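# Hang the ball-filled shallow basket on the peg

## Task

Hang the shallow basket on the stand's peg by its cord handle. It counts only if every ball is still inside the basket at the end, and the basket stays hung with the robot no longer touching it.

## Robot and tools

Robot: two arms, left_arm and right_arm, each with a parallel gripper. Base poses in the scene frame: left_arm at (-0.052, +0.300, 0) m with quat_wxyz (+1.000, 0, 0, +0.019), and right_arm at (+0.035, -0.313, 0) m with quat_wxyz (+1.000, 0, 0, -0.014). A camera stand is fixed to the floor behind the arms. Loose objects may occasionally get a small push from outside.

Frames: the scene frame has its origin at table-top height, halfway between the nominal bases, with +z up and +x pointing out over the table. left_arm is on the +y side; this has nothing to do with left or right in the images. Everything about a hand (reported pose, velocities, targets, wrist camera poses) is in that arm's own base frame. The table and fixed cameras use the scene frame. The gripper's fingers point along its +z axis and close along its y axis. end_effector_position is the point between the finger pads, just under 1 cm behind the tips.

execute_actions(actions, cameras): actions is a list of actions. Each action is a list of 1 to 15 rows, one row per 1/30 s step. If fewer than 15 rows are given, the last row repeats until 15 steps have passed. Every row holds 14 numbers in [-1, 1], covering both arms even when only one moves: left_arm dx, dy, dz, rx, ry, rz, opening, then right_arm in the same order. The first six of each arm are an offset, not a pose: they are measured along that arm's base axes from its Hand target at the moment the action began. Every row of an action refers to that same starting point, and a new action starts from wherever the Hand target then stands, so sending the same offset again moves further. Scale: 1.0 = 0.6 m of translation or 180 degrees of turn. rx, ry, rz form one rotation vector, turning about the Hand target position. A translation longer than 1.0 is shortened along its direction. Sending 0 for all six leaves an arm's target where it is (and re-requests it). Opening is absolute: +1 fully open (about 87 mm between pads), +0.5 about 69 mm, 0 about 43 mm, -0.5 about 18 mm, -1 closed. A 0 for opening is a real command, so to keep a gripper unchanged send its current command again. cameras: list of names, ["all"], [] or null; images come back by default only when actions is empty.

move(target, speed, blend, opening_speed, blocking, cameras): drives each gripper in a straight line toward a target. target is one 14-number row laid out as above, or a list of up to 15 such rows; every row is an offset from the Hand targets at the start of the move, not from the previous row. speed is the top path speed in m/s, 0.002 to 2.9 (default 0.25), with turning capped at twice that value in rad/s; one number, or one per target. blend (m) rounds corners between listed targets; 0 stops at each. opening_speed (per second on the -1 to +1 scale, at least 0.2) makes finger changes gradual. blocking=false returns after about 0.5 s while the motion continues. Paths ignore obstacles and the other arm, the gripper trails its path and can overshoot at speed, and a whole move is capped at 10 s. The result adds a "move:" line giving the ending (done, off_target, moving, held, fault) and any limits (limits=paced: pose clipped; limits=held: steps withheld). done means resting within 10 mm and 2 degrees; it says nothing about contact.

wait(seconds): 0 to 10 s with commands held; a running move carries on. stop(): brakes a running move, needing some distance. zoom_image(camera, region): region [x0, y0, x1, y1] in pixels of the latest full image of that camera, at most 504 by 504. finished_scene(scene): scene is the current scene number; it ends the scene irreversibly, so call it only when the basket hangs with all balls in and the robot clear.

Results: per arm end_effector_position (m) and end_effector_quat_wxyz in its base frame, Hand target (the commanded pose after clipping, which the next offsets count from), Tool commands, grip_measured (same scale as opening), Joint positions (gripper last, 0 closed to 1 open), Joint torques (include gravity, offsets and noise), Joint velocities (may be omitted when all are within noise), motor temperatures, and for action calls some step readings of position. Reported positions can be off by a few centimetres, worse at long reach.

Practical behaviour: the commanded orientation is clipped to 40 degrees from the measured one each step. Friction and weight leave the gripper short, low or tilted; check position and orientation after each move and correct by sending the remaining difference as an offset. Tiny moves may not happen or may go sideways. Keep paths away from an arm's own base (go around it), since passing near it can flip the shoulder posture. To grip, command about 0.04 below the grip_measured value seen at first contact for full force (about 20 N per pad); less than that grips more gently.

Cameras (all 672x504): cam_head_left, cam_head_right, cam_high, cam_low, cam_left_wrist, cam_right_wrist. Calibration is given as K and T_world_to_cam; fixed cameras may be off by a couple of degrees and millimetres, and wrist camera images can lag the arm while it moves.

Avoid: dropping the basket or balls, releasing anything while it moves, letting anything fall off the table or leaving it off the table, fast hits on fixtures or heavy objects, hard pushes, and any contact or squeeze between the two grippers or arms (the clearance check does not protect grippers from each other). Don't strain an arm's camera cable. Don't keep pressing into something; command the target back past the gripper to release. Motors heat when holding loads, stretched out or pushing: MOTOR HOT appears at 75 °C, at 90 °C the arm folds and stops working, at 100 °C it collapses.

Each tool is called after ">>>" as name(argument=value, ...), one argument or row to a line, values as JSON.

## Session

>>> execute_actions(
  actions=[],
)

>>> zoom_image(
  camera="cam_high",
  region=[200, 90, 536, 342],
)

>>> zoom_image(
  camera="cam_head_left",
  region=[260, 130, 460, 370],
)

>>> zoom_image(
  camera="cam_head_right",
  region=[270, 120, 470, 380],
)

Scene clock: 0.00 s.
left_arm: end_effector_position=(+0.3751, +0.0010, +0.0322) grip_measured=+0.994 end_effector_quat_wxyz=(+0.562, -0.003, +0.827, +0.013) | right_arm: end_effector_position=(+0.3697, +0.0138, +0.0292) grip_measured=+0.972 end_effector_quat_wxyz=(+0.554, -0.024, +0.832, +0.012)
Joint positions: left_arm=[-0.017 1.593 0.336 0.878 -0.041 0.003 0.997] | right_arm=[0.029 1.578 0.327 0.855 -0.02 -0.015 0.986]
Joint velocities: within noise
Joint torques (N m): no reading
Motor temperatures (°C): left_arm=[30 38 33 31 29 28 32] | right_arm=[27 33 29 37 26 31 28]
Heat: left arm: 38 °C; right arm: 37 °C.
Hand target: left_arm +0.3810, +0.0019, +0.0421; +0.575, -0.003, +0.818, +0.016 | right_arm +0.3758, +0.0135, +0.0390; +0.568, -0.026, +0.822, +0.010
Tool commands: left_gripper/opening=+1.0 right_gripper/opening=+1.0
camera_calibration:
cam_left_wrist: T_world_to_cam=[[0.0140092, -0.99986, -0.00918687, -0.00773133], [-0.949343, -0.0104157, -0.31407, 0.389614], [0.31393, 0.0131214, -0.949355, 0.0543467], [0, 0, 0, 1]] pos_world=[0.352924, -0.00438524, 0.173889]
cam_right_wrist: T_world_to_cam=[[0.0361355, -0.999343, 0.00292337, -0.00228055], [-0.94977, -0.0352527, -0.310957, 0.383244], [0.310856, 0.00846009, -0.950419, 0.0560615], [0, 0, 0, 1]] pos_world=[0.346649, 0.010757, 0.172461]

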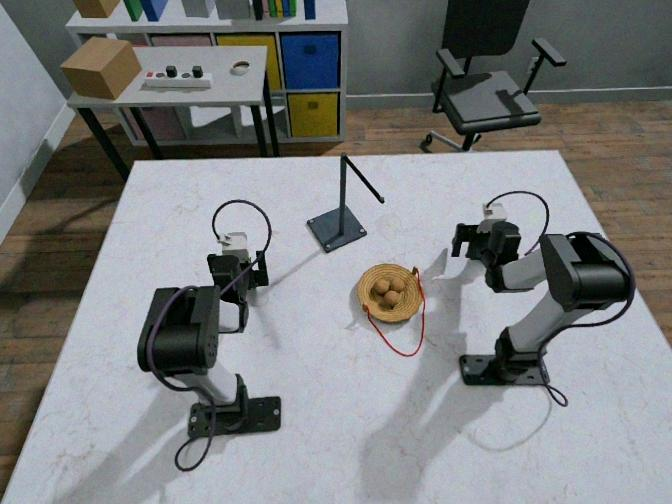

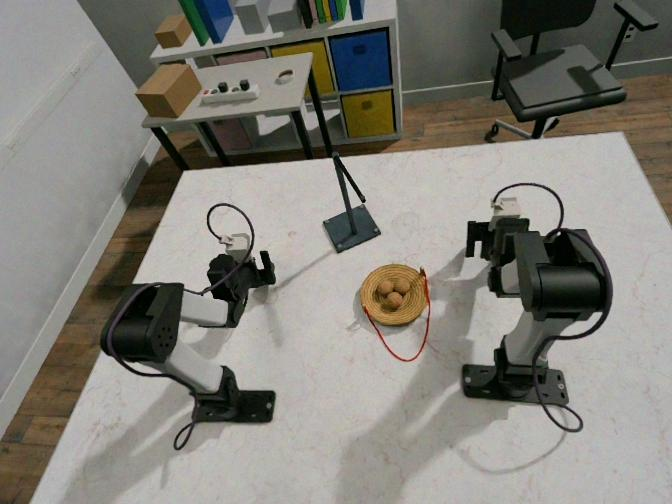

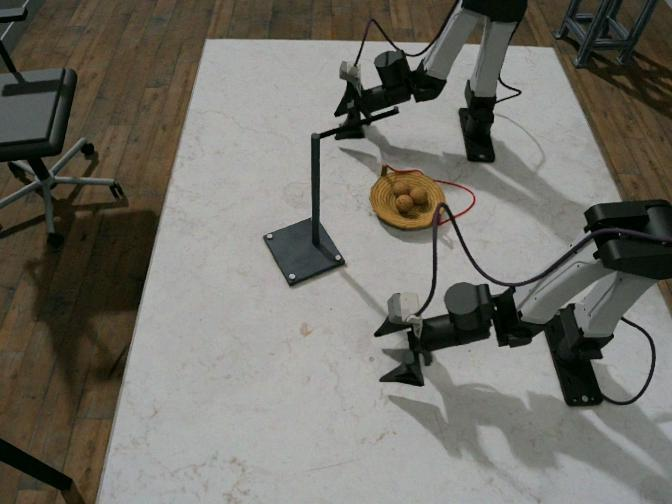

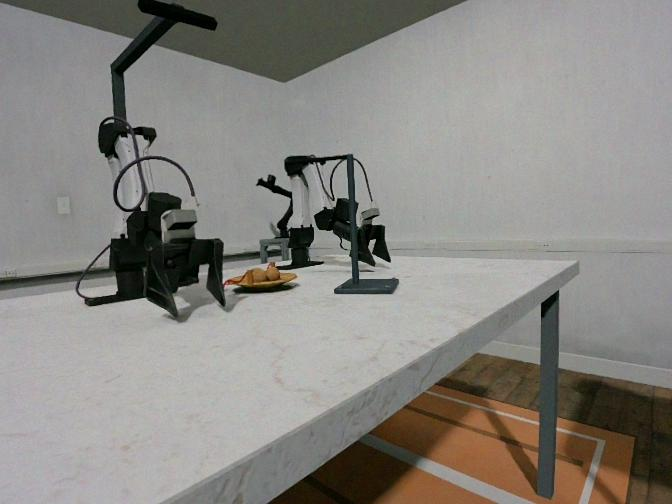

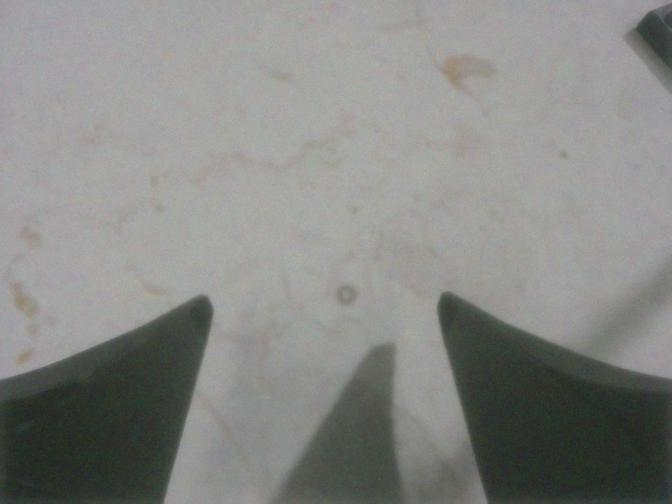

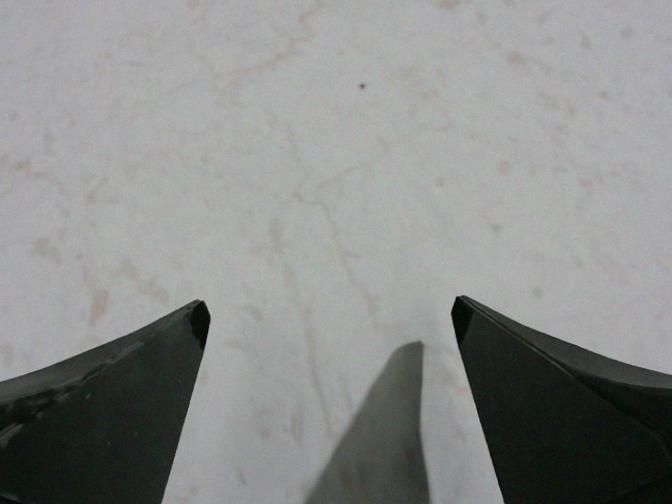

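Scaled by 1.500 from the camera's 672x504 image, which has a finer 960x720 frame.

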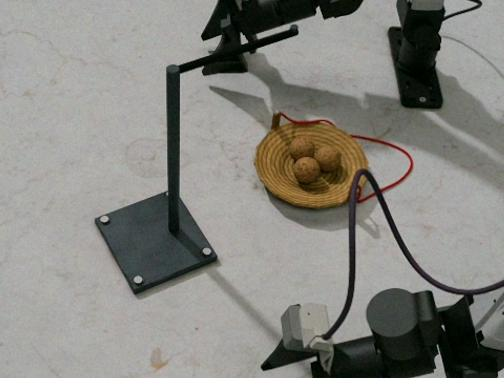

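Scaled by 2.100 from the camera's 672x504 image, which has a finer 960x720 frame.

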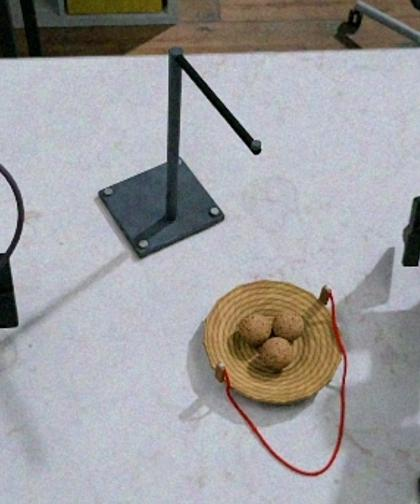

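Scaled by 1.938 from the camera's 672x504 image, which has a finer 960x720 frame.

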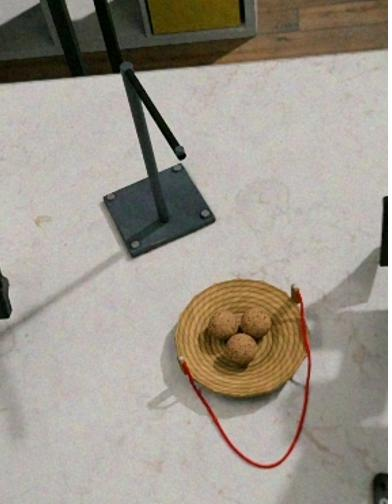

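>>> move(
  target=[
    [-0.13,-0.22,0.2,0.04,0.09,-0.09,0,-0.07,-0.2,0.05,0,0,-0.11,1],
    [-0.428,-0.757,0.18,0.117,0.264,-0.274,0,-0.132,-0.408,0.083,0,0,-0.222,1],
  ],
  speed=0.35,
  blend=[0.04,0],
  cameras=["cam_left_wrist","cam_head_right"],
)

Scene clock: 54.37 s.
left_arm: end_effector_position=(+0.1247, -0.4493, +0.1484) grip_measured=+0.000 end_effector_quat_wxyz=(+0.160, +0.440, +0.880, -0.073) | right_arm: end_effector_position=(+0.2912, -0.2259, +0.0803) grip_measured=+0.972 end_effector_quat_wxyz=(+0.534, +0.260, +0.784, -0.183)
Joint positions: left_arm=[-1.323 2.237 2.305 -1.315 -0.145 -0.371 0.5] | right_arm=[-0.665 1.327 0.399 0.556 -0.014 -0.015 0.986]
Joint torques (N m): left_arm=[-0.36 -8.99 7.45 0.57 -0.07 0.1] | right_arm=[-0.28 -3 8.38 1.6 0.01 0.07]
Heat: left arm: 40 °C; right arm: 41 °C.
Hand target: left_arm +0.1242, -0.4523, +0.1500; +0.156, +0.432, +0.885, -0.077 | right_arm +0.2966, -0.2315, +0.0888; +0.538, +0.257, +0.781, -0.185
Off the commanded pose: left_arm 0.004 m, 1 deg | right_arm 0.011 m, 1 deg.
move: off_target (right_arm)
camera_calibration:
cam_left_wrist: T_world_to_cam=[[-0.797389, -0.603462, -0.00206975, -0.175201], [-0.524536, 0.691396, 0.496824, 0.325786], [-0.298383, 0.397247, -0.867849, 0.485944], [0, 0, 0, 1]] pos_world=[0.176181, -0.524014, 0.259505]
Images, in order (width x height): cam_head_right 672x504, cam_left_wrist 672x504.

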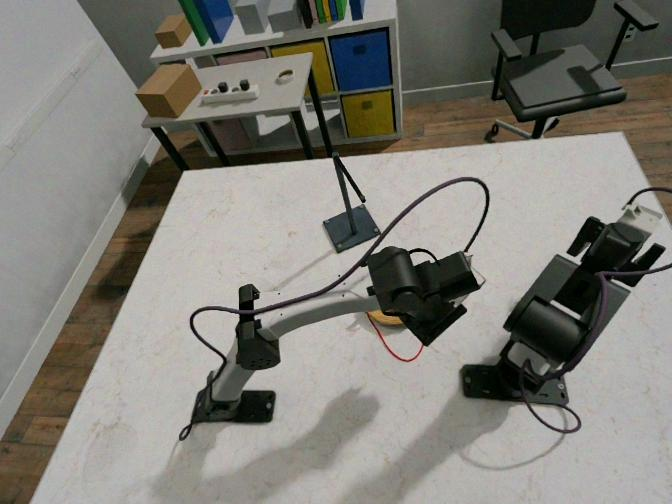

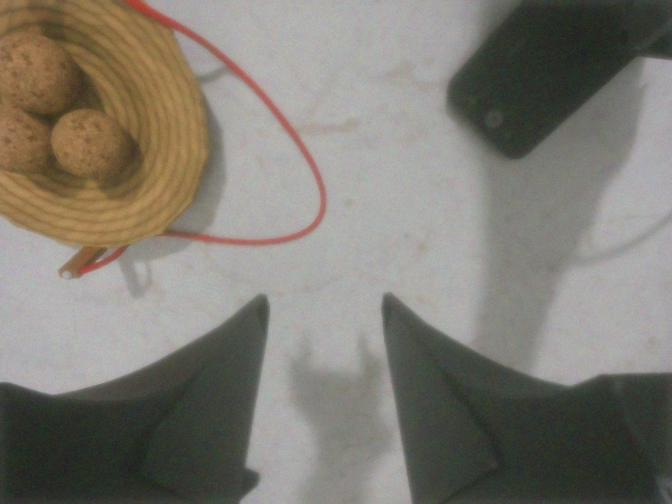

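>>> move(
  target=[0.008,0.01,-0.192,0,0,0.02,-0.2,0,0,0,0,0,0,1],
  speed=0.2,
  cameras=["cam_left_wrist"],
)

Scene clock: 94.70 s.
left_arm: end_effector_position=(+0.1218, -0.4370, +0.0190) grip_measured=-0.200 end_effector_quat_wxyz=(+0.134, +0.422, +0.895, -0.047) | right_arm: end_effector_position=(+0.2912, -0.2259, +0.0803) grip_measured=+0.972 end_effector_quat_wxyz=(+0.534, +0.260, +0.784, -0.183)
Joint positions: left_arm=[-1.318 2.234 1.792 -0.883 -0.145 -0.419 0.4] | right_arm=[-0.665 1.327 0.399 0.556 -0.014 -0.015 0.986]
Joint torques (N m): left_arm=[0.16 -13.98 4 1.01 -0.23 0.09] | right_arm=[-0.31 -3.02 8.35 1.6 0.01 0.07]
Motor temperatures (°C): left_arm=[30 47 40 33 29 28 32] | right_arm=[27 34 39 42 26 31 28]
Heat: left arm: 47 °C; right arm: 42 °C.
Hand target: left_arm +0.1290, -0.4464, +0.0349; +0.158, +0.404, +0.898, -0.072 | right_arm +0.2966, -0.2315, +0.0888; +0.538, +0.257, +0.781, -0.185
Off the commanded pose: left_arm 0.020 m, 5 deg | right_arm 0.012 m, 1 deg.
move: off_target (left_arm, right_arm)
camera_calibration:
cam_left_wrist: T_world_to_cam=[[-0.766727, -0.641689, -0.0190901, -0.190429], [-0.541432, 0.630384, 0.556298, 0.354288], [-0.344936, 0.436865, -0.830764, 0.390287], [0, 0, 0, 1]] pos_world=[0.18044, -0.516037, 0.123511]
Images, in order (width x height): cam_left_wrist 672x504.

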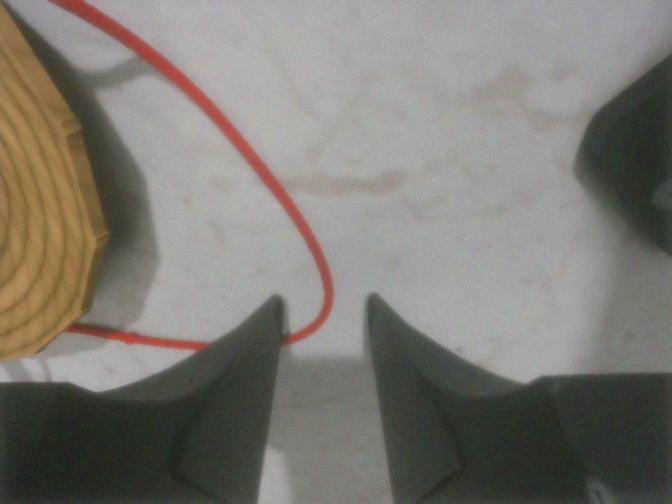

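>>> move(
  target=[
    [0.014,-0.013,0.0,0,0,0,-0.2,0,0,0,0,0,0,1],
    [0.014,-0.013,-0.023,0,0,0.0,-0.3,0,0,0,0,0,0,1],
  ],
  speed=0.08,
  cameras=["cam_left_wrist"],
)

Scene clock: 105.83 s.
left_arm: end_effector_position=(+0.1314, -0.4462, +0.0246) grip_measured=-0.300 end_effector_quat_wxyz=(+0.148, +0.413, +0.897, -0.062) | right_arm: end_effector_position=(+0.2912, -0.2259, +0.0803) grip_measured=+0.972 end_effector_quat_wxyz=(+0.534, +0.260, +0.784, -0.183)
Joint positions: left_arm=[-1.303 2.234 1.809 -0.858 -0.145 -0.419 0.35] | right_arm=[-0.665 1.327 0.399 0.556 -0.014 -0.015 0.986]
Joint torques (N m): left_arm=[0.03 -9.76 4.79 1.09 -0.19 0.21] | right_arm=[-0.29 -3 8.39 1.61 0.01 0.07]
Motor temperatures (°C): left_arm=[30 53 39 33 29 28 32] | right_arm=[27 34 40 42 26 31 28]
Heat: left arm: 53 °C; right arm: 42 °C.
Hand target: left_arm +0.1375, -0.4541, +0.0211; +0.158, +0.404, +0.898, -0.072 | right_arm +0.2966, -0.2315, +0.0888; +0.538, +0.257, +0.781, -0.185
Off the commanded pose: left_arm 0.011 m, 2 deg | right_arm 0.012 m, 1 deg.
move: off_target (left_arm, right_arm); target 2's new opening was sent with left_arm's hand 0.011 m and 2 deg from that target
camera_calibration:
cam_left_wrist: T_world_to_cam=[[-0.756954, -0.653467, -0.000978311, -0.195881], [-0.556797, 0.64419, 0.5244, 0.371094], [-0.342048, 0.397492, -0.851471, 0.384748], [0, 0, 0, 1]] pos_world=[0.189954, -0.519991, 0.132808]
Images, in order (width x height): cam_left_wrist 672x504.

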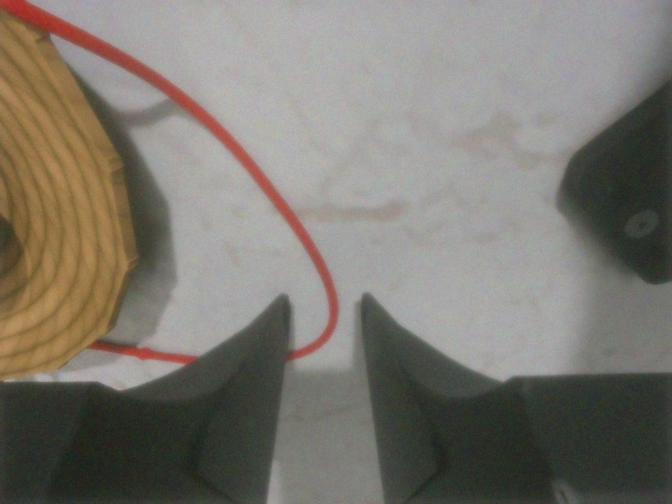

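>>> move(
  target=[0.0,0.002,-0.026,0,0,0,-0.3,0,0,0,0,0,0,1],
  speed=0.05,
  cameras=["cam_left_wrist"],
)

Scene clock: 112.37 s.
left_arm: end_effector_position=(+0.1319, -0.4481, +0.0154) grip_measured=-0.300 end_effector_quat_wxyz=(+0.153, +0.412, +0.896, -0.068) | right_arm: end_effector_position=(+0.2912, -0.2259, +0.0803) grip_measured=+0.972 end_effector_quat_wxyz=(+0.534, +0.260, +0.784, -0.183)
Joint positions: left_arm=[-1.303 2.234 1.77 -0.803 -0.145 -0.419 0.35] | right_arm=[-0.665 1.327 0.399 0.556 -0.014 -0.015 0.986]
Joint torques (N m): left_arm=[0.12 -8.94 4.11 1.11 -0.18 0.22] | right_arm=[-0.32 -3.02 8.38 1.6 0.01 0.07]
Heat: left arm: 53 °C; right arm: 42 °C.
Hand target: left_arm +0.1375, -0.4529, +0.0055; +0.159, +0.404, +0.898, -0.072 | right_arm +0.2966, -0.2315, +0.0888; +0.538, +0.257, +0.781, -0.185
Off the commanded pose: left_arm 0.012 m, 1 deg | right_arm 0.012 m, 1 deg.
move: off_target (left_arm, right_arm)
camera_calibration:
cam_left_wrist: T_world_to_cam=[[-0.756984, -0.653407, 0.00589227, -0.196775], [-0.558958, 0.652182, 0.512079, 0.381494], [-0.338438, 0.384342, -0.858918, 0.371633], [0, 0, 0, 1]] pos_world=[0.190059, -0.520211, 0.125007]
Images, in order (width x height): cam_left_wrist 672x504.

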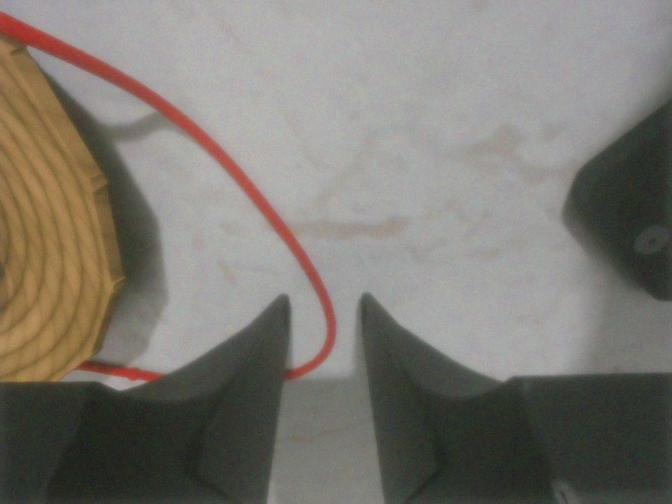

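>>> move(
  target=[0.0,0.003,-0.016,0,0,0,-0.3,0,0,0,0,0,0,1],
  speed=0.04,
  cameras=["cam_left_wrist"],
)

Scene clock: 117.80 s.
left_arm: end_effector_position=(+0.1318, -0.4478, +0.0085) grip_measured=-0.300 end_effector_quat_wxyz=(+0.154, +0.412, +0.896, -0.070) | right_arm: end_effector_position=(+0.2912, -0.2259, +0.0803) grip_measured=+0.972 end_effector_quat_wxyz=(+0.534, +0.260, +0.784, -0.183)
Joint positions: left_arm=[-1.303 2.235 1.742 -0.769 -0.145 -0.419 0.35] | right_arm=[-0.665 1.327 0.399 0.556 -0.014 -0.015 0.986]
Joint torques (N m): left_arm=[0.21 -8.68 3.62 1.14 -0.19 0.23] | right_arm=[-0.29 -3 8.36 1.6 0.01 0.07]
Heat: left arm: 53 °C; right arm: 42 °C.
Hand target: left_arm +0.1375, -0.4511, -0.0042; +0.158, +0.404, +0.898, -0.072 | right_arm +0.2966, -0.2315, +0.0888; +0.538, +0.257, +0.781, -0.185
Off the commanded pose: left_arm 0.014 m, 1 deg | right_arm 0.012 m, 1 deg.
move: off_target (left_arm, right_arm)
camera_calibration:
cam_left_wrist: T_world_to_cam=[[-0.756992, -0.653374, 0.00803523, -0.196603], [-0.559663, 0.654668, 0.508122, 0.386088], [-0.337254, 0.380147, -0.861248, 0.36355], [0, 0, 0, 1]] pos_world=[0.189861, -0.519418, 0.118507]
Images, in order (width x height): cam_left_wrist 672x504.

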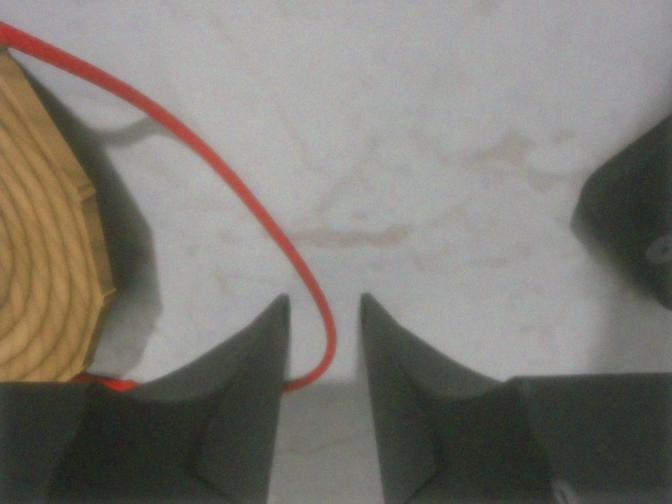

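>>> move(
  target=[
    [-0.006,0.004,-0.01,0,0,0,-0.3,0,0,0,0,0,0,1],
    [-0.006,0.004,-0.01,0,0,0,-1,0,0,0,0,0,0,1],
  ],
  speed=0.04,
  opening_speed=1.5,
  cameras=["cam_left_wrist"],
)

Scene clock: 131.70 s.
left_arm: end_effector_position=(+0.1329, -0.4518, +0.0066) grip_measured=-0.919 end_effector_quat_wxyz=(+0.161, +0.410, +0.894, -0.078) | right_arm: end_effector_position=(+0.2912, -0.2259, +0.0803) grip_measured=+0.972 end_effector_quat_wxyz=(+0.534, +0.260, +0.784, -0.183)
Joint positions: left_arm=[-1.303 2.233 1.728 -0.735 -0.145 -0.419 0.04] | right_arm=[-0.665 1.327 0.399 0.556 -0.014 -0.015 0.986]
Joint torques (N m): left_arm=[-0.4 -8.96 2.15 1.14 -0.21 0.16] | right_arm=[-0.29 -2.99 8.35 1.6 0.01 0.07]
Heat: left arm: 53 °C; right arm: 42 °C.
Hand target: left_arm +0.1339, -0.4487, -0.0101; +0.159, +0.404, +0.898, -0.072 | right_arm +0.2966, -0.2315, +0.0888; +0.538, +0.257, +0.781, -0.185
Off the commanded pose: left_arm 0.017 m, 1 deg | right_arm 0.012 m, 1 deg.
move: off_target (left_arm, right_arm); target 2's new opening was sent with left_arm's hand 0.017 m and 1 deg from that target
camera_calibration:
cam_left_wrist: T_world_to_cam=[[-0.757098, -0.653076, 0.0171833, -0.19833], [-0.562409, 0.664922, 0.491502, 0.395331], [-0.332414, 0.362451, -0.870707, 0.355235], [0, 0, 0, 1]] pos_world=[0.190268, -0.521144, 0.118407]
Images, in order (width x height): cam_left_wrist 672x504.

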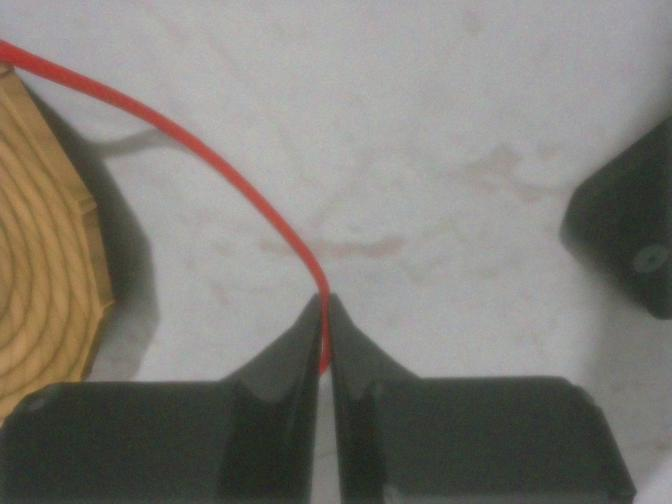

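>>> move(
  target=[
    [0.062,0.02,0.192,-0.042,-0.036,-0.02,-1,0,0,0,0,0,0,1],
    [0.233,0.085,0.358,-0.083,-0.073,-0.046,-1,0,0,0,0,0,0,1],
  ],
  speed=0.13,
  blend=[0.03,0],
  cameras=["cam_left_wrist","cam_high","cam_low","cam_head_right"],
)

>>> zoom_image(
  camera="cam_low",
  region=[200, 130, 410, 310],
)

Scene clock: 148.67 s.
left_arm: end_effector_position=(+0.2742, -0.3981, +0.1742) grip_measured=-1.000 end_effector_quat_wxyz=(+0.284, +0.445, +0.838, -0.136) | right_arm: end_effector_position=(+0.2912, -0.2259, +0.0803) grip_measured=+0.972 end_effector_quat_wxyz=(+0.534, +0.260, +0.784, -0.183)
Joint positions: left_arm=[-0.978 1.955 1.878 -0.854 -0.026 0.008 0] | right_arm=[-0.665 1.327 0.399 0.556 -0.014 -0.015 0.986]
Joint torques (N m): left_arm=[-0.31 -12.52 8.25 0.96 0.01 0.33] | right_arm=[-0.31 -3.02 8.38 1.6 0.01 0.07]
Heat: left arm: 53 °C; right arm: 42 °C.
Hand target: left_arm +0.2737, -0.3978, +0.2046; +0.305, +0.449, +0.826, -0.153 | right_arm +0.2966, -0.2315, +0.0888; +0.538, +0.257, +0.781, -0.185
Off the commanded pose: left_arm 0.031 m, 3 deg | right_arm 0.012 m, 1 deg.
move: off_target (left_arm, right_arm)
camera_calibration:
cam_left_wrist: T_world_to_cam=[[-0.824345, -0.565903, -0.0144799, -0.000533608], [-0.553379, 0.800184, 0.231251, 0.453413], [-0.119279, 0.198644, -0.972786, 0.422806], [0, 0, 0, 1]] pos_world=[0.300901, -0.447104, 0.30644]
Images, in order (width x height): cam_head_right 672x504, cam_high 672x504, cam_low 672x504, cam_left_wrist 672x504.

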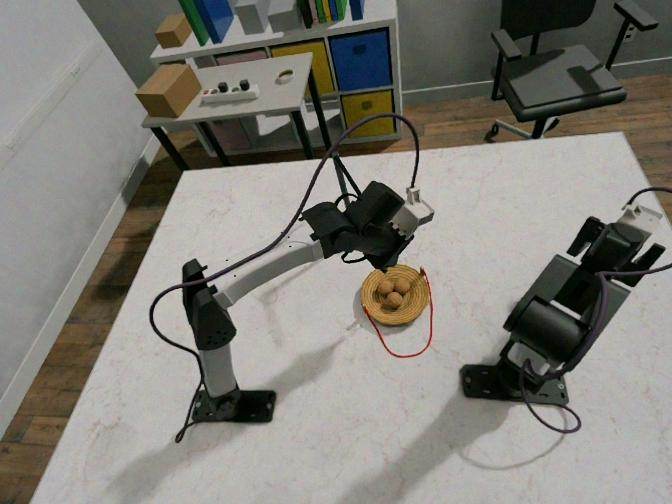

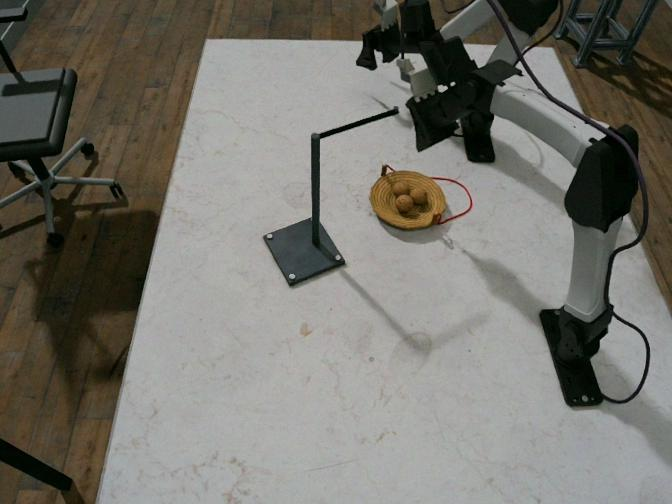

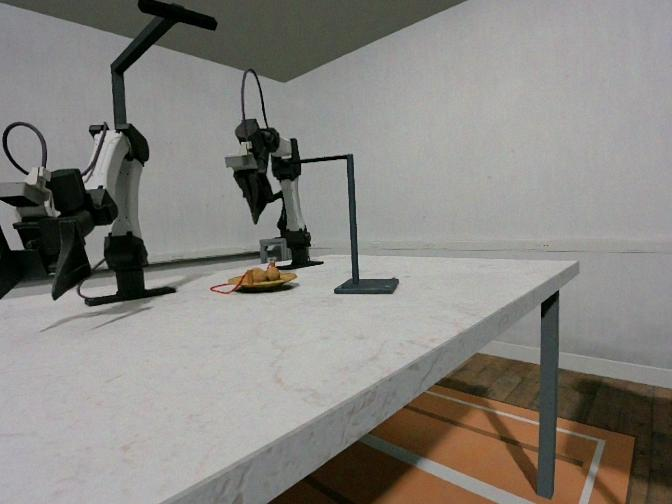

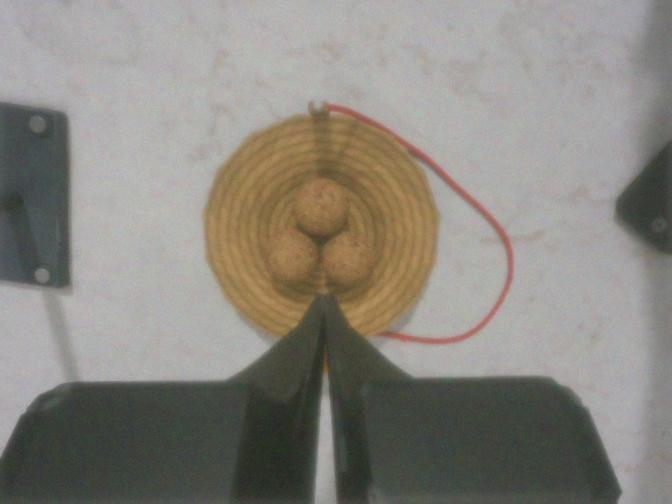

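Scaled by 2.400 from the camera's 672x504 image, which has a finer 960x720 frame.

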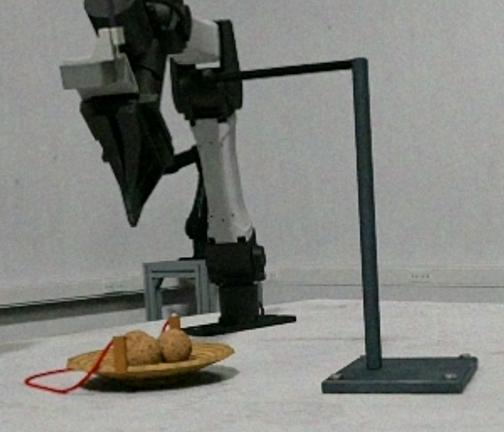

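>>> move(
  target=[
    [-0.21,-0.09,-0.06,0.14,0.1,-0.012,-1,0,0,0,0,0,0,1],
    [-0.22,-0.097,-0.24,0.169,0.126,-0.017,-0.1,0,0,0,0,0,0,1],
  ],
  speed=0.25,
  blend=[0.03,0],
  cameras=["cam_left_wrist"],
)

Scene clock: 182.43 s.
left_arm: end_effector_position=(+0.1436, -0.4515, +0.0522) grip_measured=-0.100 end_effector_quat_wxyz=(+0.023, +0.498, +0.867, -0.025) | right_arm: end_effector_position=(+0.2912, -0.2259, +0.0803) grip_measured=+0.972 end_effector_quat_wxyz=(+0.534, +0.260, +0.784, -0.183)
Joint positions: left_arm=[-1.242 2.673 2.718 -1.548 0.008 -0.2 0.45] | right_arm=[-0.665 1.327 0.399 0.556 -0.014 -0.015 0.986]
Joint torques (N m): left_arm=[-0.65 -12.31 6.89 0.25 0.04 0.12] | right_arm=[-0.28 -3 8.36 1.61 0.01 0.07]
Motor temperatures (°C): left_arm=[30 63 40 33 29 28 32] | right_arm=[27 34 43 42 26 31 28]
Heat: left arm: 63 °C; right arm: 43 °C.
Hand target: left_arm +0.1416, -0.4560, +0.0606; +0.007, +0.497, +0.868, -0.024 | right_arm +0.2966, -0.2315, +0.0888; +0.538, +0.257, +0.781, -0.185
Off the commanded pose: left_arm 0.010 m, 2 deg | right_arm 0.012 m, 1 deg.
joint sent to its limit (left arm) — joint 4 (wrist pitch), lower limit. The joint targets still meet the commanded pose.
move: off_target (right_arm)
camera_calibration:
cam_left_wrist: T_world_to_cam=[[-0.861348, -0.507084, 0.0307362, -0.11066], [-0.331159, 0.606339, 0.722971, 0.307057], [-0.385244, 0.612551, -0.690194, 0.509526], [0, 0, 0, 1]] pos_world=[0.202659, -0.554405, 0.13308]
Images, in order (width x height): cam_left_wrist 672x504.

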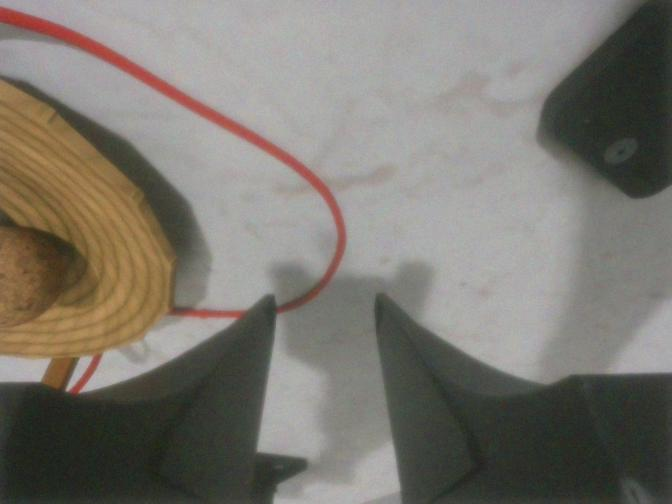

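>>> move(
  target=[
    [-0.016,0.0025,-0.02,0,0,0,-0.2,0,0,0,0,0,0,1],
    [-0.016,0.0025,-0.064,0,0,0,-0.2,0,0,0,0,0,0,1],
  ],
  speed=0.08,
  blend=[0.005,0],
  cameras=["cam_left_wrist"],
)

Scene clock: 196.47 s.
left_arm: end_effector_position=(+0.1377, -0.4461, +0.0167) grip_measured=-0.200 end_effector_quat_wxyz=(+0.000, +0.496, +0.868, -0.005) | right_arm: end_effector_position=(+0.2912, -0.2259, +0.0803) grip_measured=+0.972 end_effector_quat_wxyz=(+0.534, +0.260, +0.784, -0.183)
Joint positions: left_arm=[-1.25 2.677 2.575 -1.463 0.008 -0.212 0.4] | right_arm=[-0.665 1.327 0.399 0.556 -0.014 -0.015 0.986]
Joint torques (N m): left_arm=[-1.63 -13.89 3.66 0.5 0.02 0.1] | right_arm=[-0.31 -3 8.36 1.6 0.01 0.07]
Motor temperatures (°C): left_arm=[30 66 40 33 29 28 32] | right_arm=[27 34 43 42 26 31 28]
Heat: left arm: 66 °C; right arm: 43 °C.
Hand target: left_arm +0.1321, -0.4545, +0.0222; +0.007, +0.496, +0.868, -0.024 | right_arm +0.2966, -0.2315, +0.0888; +0.538, +0.257, +0.781, -0.185
Off the commanded pose: left_arm 0.012 m, 2 deg | right_arm 0.012 m, 1 deg.
move: off_target (left_arm, right_arm)
camera_calibration:
cam_left_wrist: T_world_to_cam=[[-0.858315, -0.512797, 0.0182798, -0.114634], [-0.319101, 0.56133, 0.763599, 0.305059], [-0.401832, 0.649576, -0.645432, 0.497424], [0, 0, 0, 1]] pos_world=[0.198833, -0.553137, 0.0902064]
Images, in order (width x height): cam_left_wrist 672x504.

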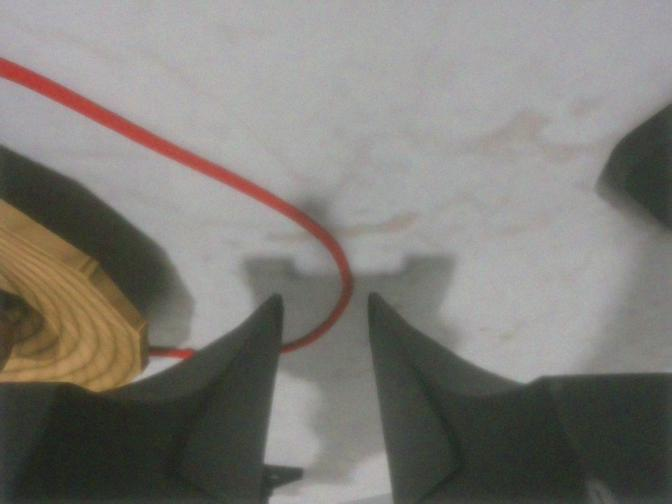

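>>> move(
  target=[
    [-0.011,-0.005,0,0,0,0.0,-0.1,0,0,0,0,0,0,1],
    [-0.011,-0.005,-0.018,0,0,0.0,-0.1,0,0,0,0,0,0,1],
  ],
  speed=0.06,
  cameras=["cam_left_wrist"],
)

Scene clock: 207.57 s.
left_arm: end_effector_position=(+0.1289, -0.4475, +0.0061) grip_measured=-0.100 end_effector_quat_wxyz=(-0.005, +0.497, +0.868, -0.002) | right_arm: end_effector_position=(+0.2912, -0.2259, +0.0803) grip_measured=+0.972 end_effector_quat_wxyz=(+0.534, +0.260, +0.784, -0.183)
Joint positions: left_arm=[-1.266 2.677 2.531 -1.429 0.01 -0.227 0.45] | right_arm=[-0.665 1.327 0.399 0.556 -0.014 -0.015 0.986]
Joint torques (N m): left_arm=[-1.37 -14.23 3.25 0.61 -0.01 0.11] | right_arm=[-0.31 -3.02 8.38 1.61 0 0.07]
Motor temperatures (°C): left_arm=[30 68 40 32 29 28 32] | right_arm=[27 34 44 42 26 31 28]
Heat: left arm: 68 °C; right arm: 44 °C.
Hand target: left_arm +0.1255, -0.4575, +0.0114; +0.007, +0.496, +0.868, -0.024 | right_arm +0.2966, -0.2315, +0.0888; +0.538, +0.257, +0.781, -0.185
Off the commanded pose: left_arm 0.012 m, 3 deg | right_arm 0.012 m, 1 deg.
move: off_target (left_arm, right_arm)
camera_calibration:
cam_left_wrist: T_world_to_cam=[[-0.858938, -0.511784, 0.0173926, -0.122173], [-0.314692, 0.554339, 0.770504, 0.307439], [-0.403974, 0.656342, -0.637197, 0.491166], [0, 0, 0, 1]] pos_world=[0.190228, -0.555325, 0.0782117]
Images, in order (width x height): cam_left_wrist 672x504.

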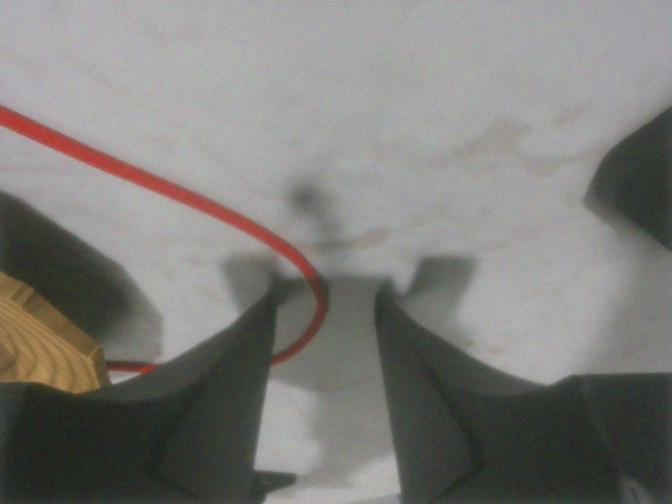

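>>> move(
  target=[
    [0,-0.003,-0.012,0,0,0.0,-0.2,0,0,0,0,0,0,1],
    [0,-0.003,-0.012,0,0,0.0,-1,0,0,0,0,0,0,1],
  ],
  speed=0.05,
  opening_speed=1.5,
  cameras=["cam_left_wrist"],
)

Scene clock: 219.00 s.
left_arm: end_effector_position=(+0.1288, -0.4473, +0.0056) grip_measured=-0.911 end_effector_quat_wxyz=(-0.006, +0.501, +0.865, -0.003) | right_arm: end_effector_position=(+0.2912, -0.2259, +0.0803) grip_measured=+0.972 end_effector_quat_wxyz=(+0.534, +0.260, +0.784, -0.183)
Joint positions: left_arm=[-1.266 2.677 2.529 -1.427 0.013 -0.216 0.044] | right_arm=[-0.665 1.327 0.399 0.556 -0.014 -0.015 0.986]
Joint torques (N m): left_arm=[-1.48 -13.26 2.91 0.75 0 0.1] | right_arm=[-0.31 -3.02 8.36 1.61 0.01 0.07]
Motor temperatures (°C): left_arm=[30 70 39 32 29 28 32] | right_arm=[27 34 44 42 26 31 28]
Heat: left arm: 70 °C; right arm: 44 °C.
Hand target: left_arm +0.1255, -0.4593, +0.0042; +0.007, +0.496, +0.868, -0.024 | right_arm +0.2966, -0.2315, +0.0888; +0.538, +0.257, +0.781, -0.185
Off the commanded pose: left_arm 0.013 m, 3 deg | right_arm 0.012 m, 1 deg.
move: off_target (left_arm, right_arm); target 2's new opening was sent with left_arm's hand 0.012 m and 3 deg from that target
camera_calibration:
cam_left_wrist: T_world_to_cam=[[-0.864331, -0.502515, 0.0202638, -0.117361], [-0.306269, 0.557889, 0.771336, 0.308089], [-0.398913, 0.660484, -0.636105, 0.49186], [0, 0, 0, 1]] pos_world=[0.189129, -0.555721, 0.0776128]
Images, in order (width x height): cam_left_wrist 672x504.

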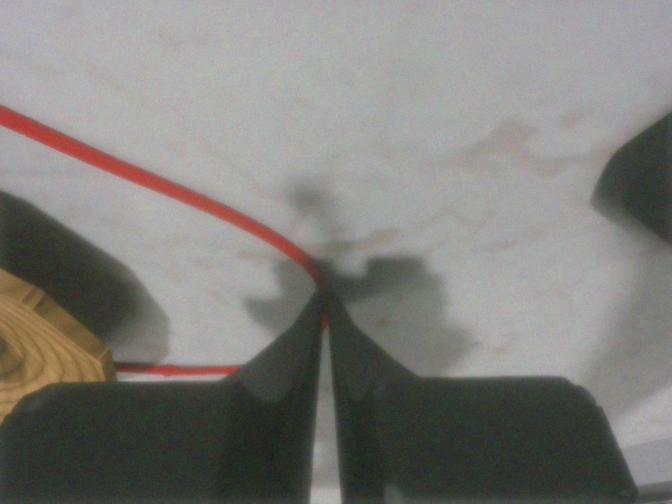

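>>> move(
  target=[
    [0,0,0,0,0,0.0,-0.5,0,0,0,0,0,0,1],
    [0,0,-0.016,0,0,0.0,-0.5,0,0,0,0,0,0,1],
    [0,0.0,-0.016,0,0,0.0,-1,0,0,0,0,0,0,1],
  ],
  speed=0.04,
  opening_speed=1.5,
  cameras=["cam_left_wrist"],
)

Scene clock: 234.33 s.
left_arm: end_effector_position=(+0.1283, -0.4482, +0.0044) grip_measured=-0.911 end_effector_quat_wxyz=(-0.003, +0.501, +0.866, -0.008) | right_arm: end_effector_position=(+0.2912, -0.2259, +0.0803) grip_measured=+0.972 end_effector_quat_wxyz=(+0.534, +0.260, +0.784, -0.183)
Joint positions: left_arm=[-1.267 2.656 2.485 -1.393 0.016 -0.218 0.044] | right_arm=[-0.665 1.327 0.399 0.556 -0.014 -0.015 0.986]
Joint torques (N m): left_arm=[-1.46 -12.05 2.25 0.89 -0.06 0.11] | right_arm=[-0.29 -3 8.36 1.61 0.01 0.07]
Motor temperatures (°C): left_arm=[30 71 38 32 29 28 32] | right_arm=[27 34 44 42 26 31 28]
Heat: left arm: 71 °C; right arm: 44 °C.
Hand target: left_arm +0.1256, -0.4593, -0.0053; +0.007, +0.496, +0.868, -0.024 | right_arm +0.2966, -0.2315, +0.0888; +0.538, +0.257, +0.781, -0.185
Off the commanded pose: left_arm 0.015 m, 2 deg | right_arm 0.012 m, 1 deg.
move: off_target (left_arm, right_arm); target 3's new opening was sent with left_arm's hand 0.014 m and 2 deg from that target
camera_calibration:
cam_left_wrist: T_world_to_cam=[[-0.863781, -0.503208, 0.0257688, -0.118633], [-0.307213, 0.566504, 0.764653, 0.313386], [-0.399378, 0.652576, -0.643927, 0.488072], [0, 0, 0, 1]] pos_world=[0.188729, -0.555735, 0.0777083]
Images, in order (width x height): cam_left_wrist 672x504.

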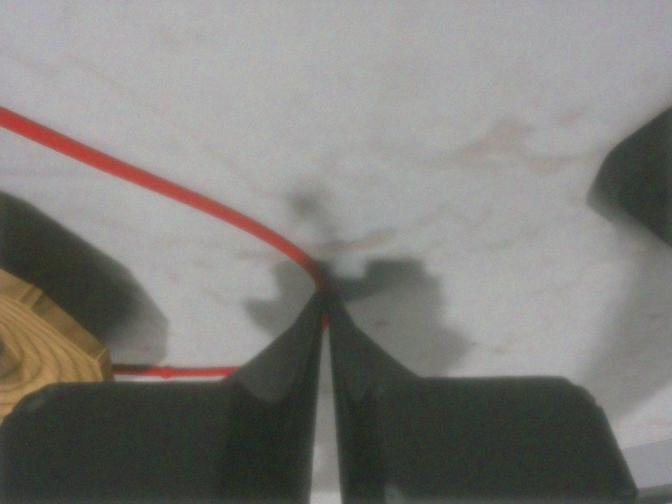

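>>> move(
  target=[
    [0.041,0.019,0.175,-0.072,-0.042,0,-1,0,0,0,0,0,0,1],
    [0.247,0.11,0.325,-0.177,-0.104,0,-1,0,0,0,0,0,0,1],
  ],
  speed=0.15,
  blend=[0.03,0],
  cameras=["cam_left_wrist","cam_low","cam_head_right"],
)

>>> zoom_image(
  camera="cam_low",
  region=[200, 130, 410, 310],
)

Scene clock: 247.43 s.
left_arm: end_effector_position=(+0.2700, -0.3863, +0.1683) grip_measured=-0.911 end_effector_quat_wxyz=(+0.247, +0.469, +0.833, -0.157) | right_arm: end_effector_position=(+0.2912, -0.2259, +0.0803) grip_measured=+0.972 end_effector_quat_wxyz=(+0.534, +0.260, +0.784, -0.183)
Joint positions: left_arm=[-0.936 1.952 1.872 -0.901 0.08 0.064 0.044] | right_arm=[-0.665 1.327 0.399 0.556 -0.014 -0.015 0.986]
Joint torques (N m): left_arm=[-0.29 -12.7 4.36 1.62 0.08 0.34] | right_arm=[-0.31 -3.03 8.38 1.61 0.01 0.07]
Motor temperatures (°C): left_arm=[30 72 37 33 29 28 32] | right_arm=[27 34 45 42 26 31 28]
Heat: left arm: 72 °C; right arm: 45 °C.
Hand target: left_arm +0.2737, -0.3933, +0.1897; +0.282, +0.473, +0.815, -0.181 | right_arm +0.2966, -0.2315, +0.0888; +0.538, +0.257, +0.781, -0.185
Off the commanded pose: left_arm 0.023 m, 5 deg | right_arm 0.012 m, 1 deg.
move: off_target (left_arm, right_arm)
camera_calibration:
cam_left_wrist: T_world_to_cam=[[-0.859043, -0.510228, 0.0413967, 0.0242199], [-0.480886, 0.83207, 0.27642, 0.428235], [-0.175482, 0.21755, -0.960145, 0.434527], [0, 0, 0, 1]] pos_world=[0.30299, -0.438495, 0.297833]
Images, in order (width x height): cam_head_right 672x504, cam_low 672x504, cam_left_wrist 672x504.

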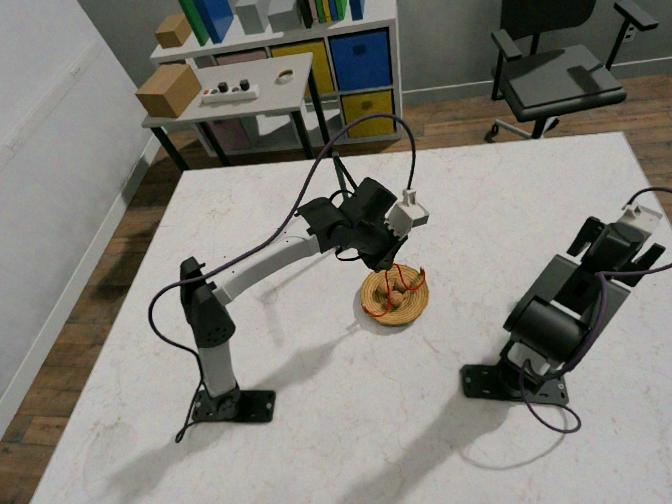

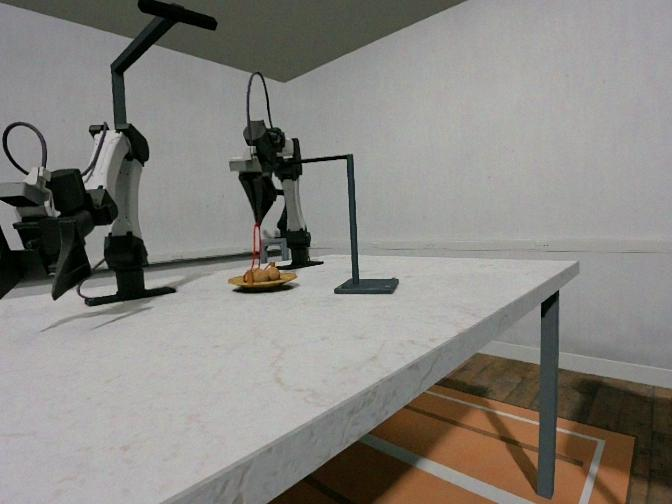

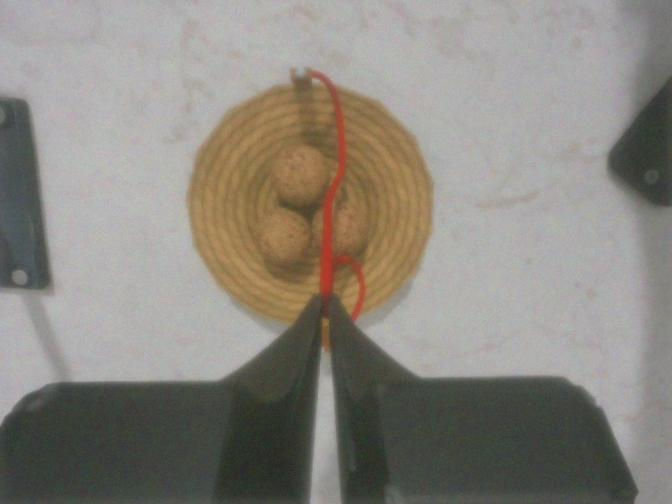

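Scaled by 2.400 from the camera's 672x504 image, which has a finer 960x720 frame.

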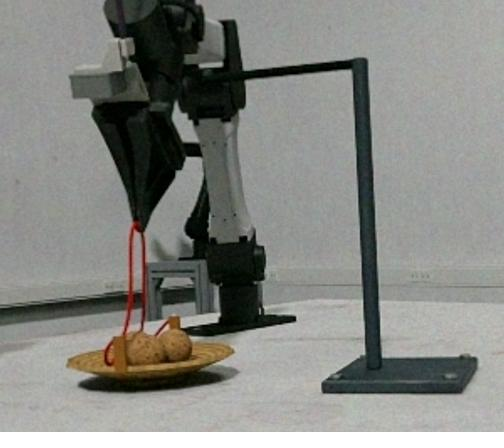

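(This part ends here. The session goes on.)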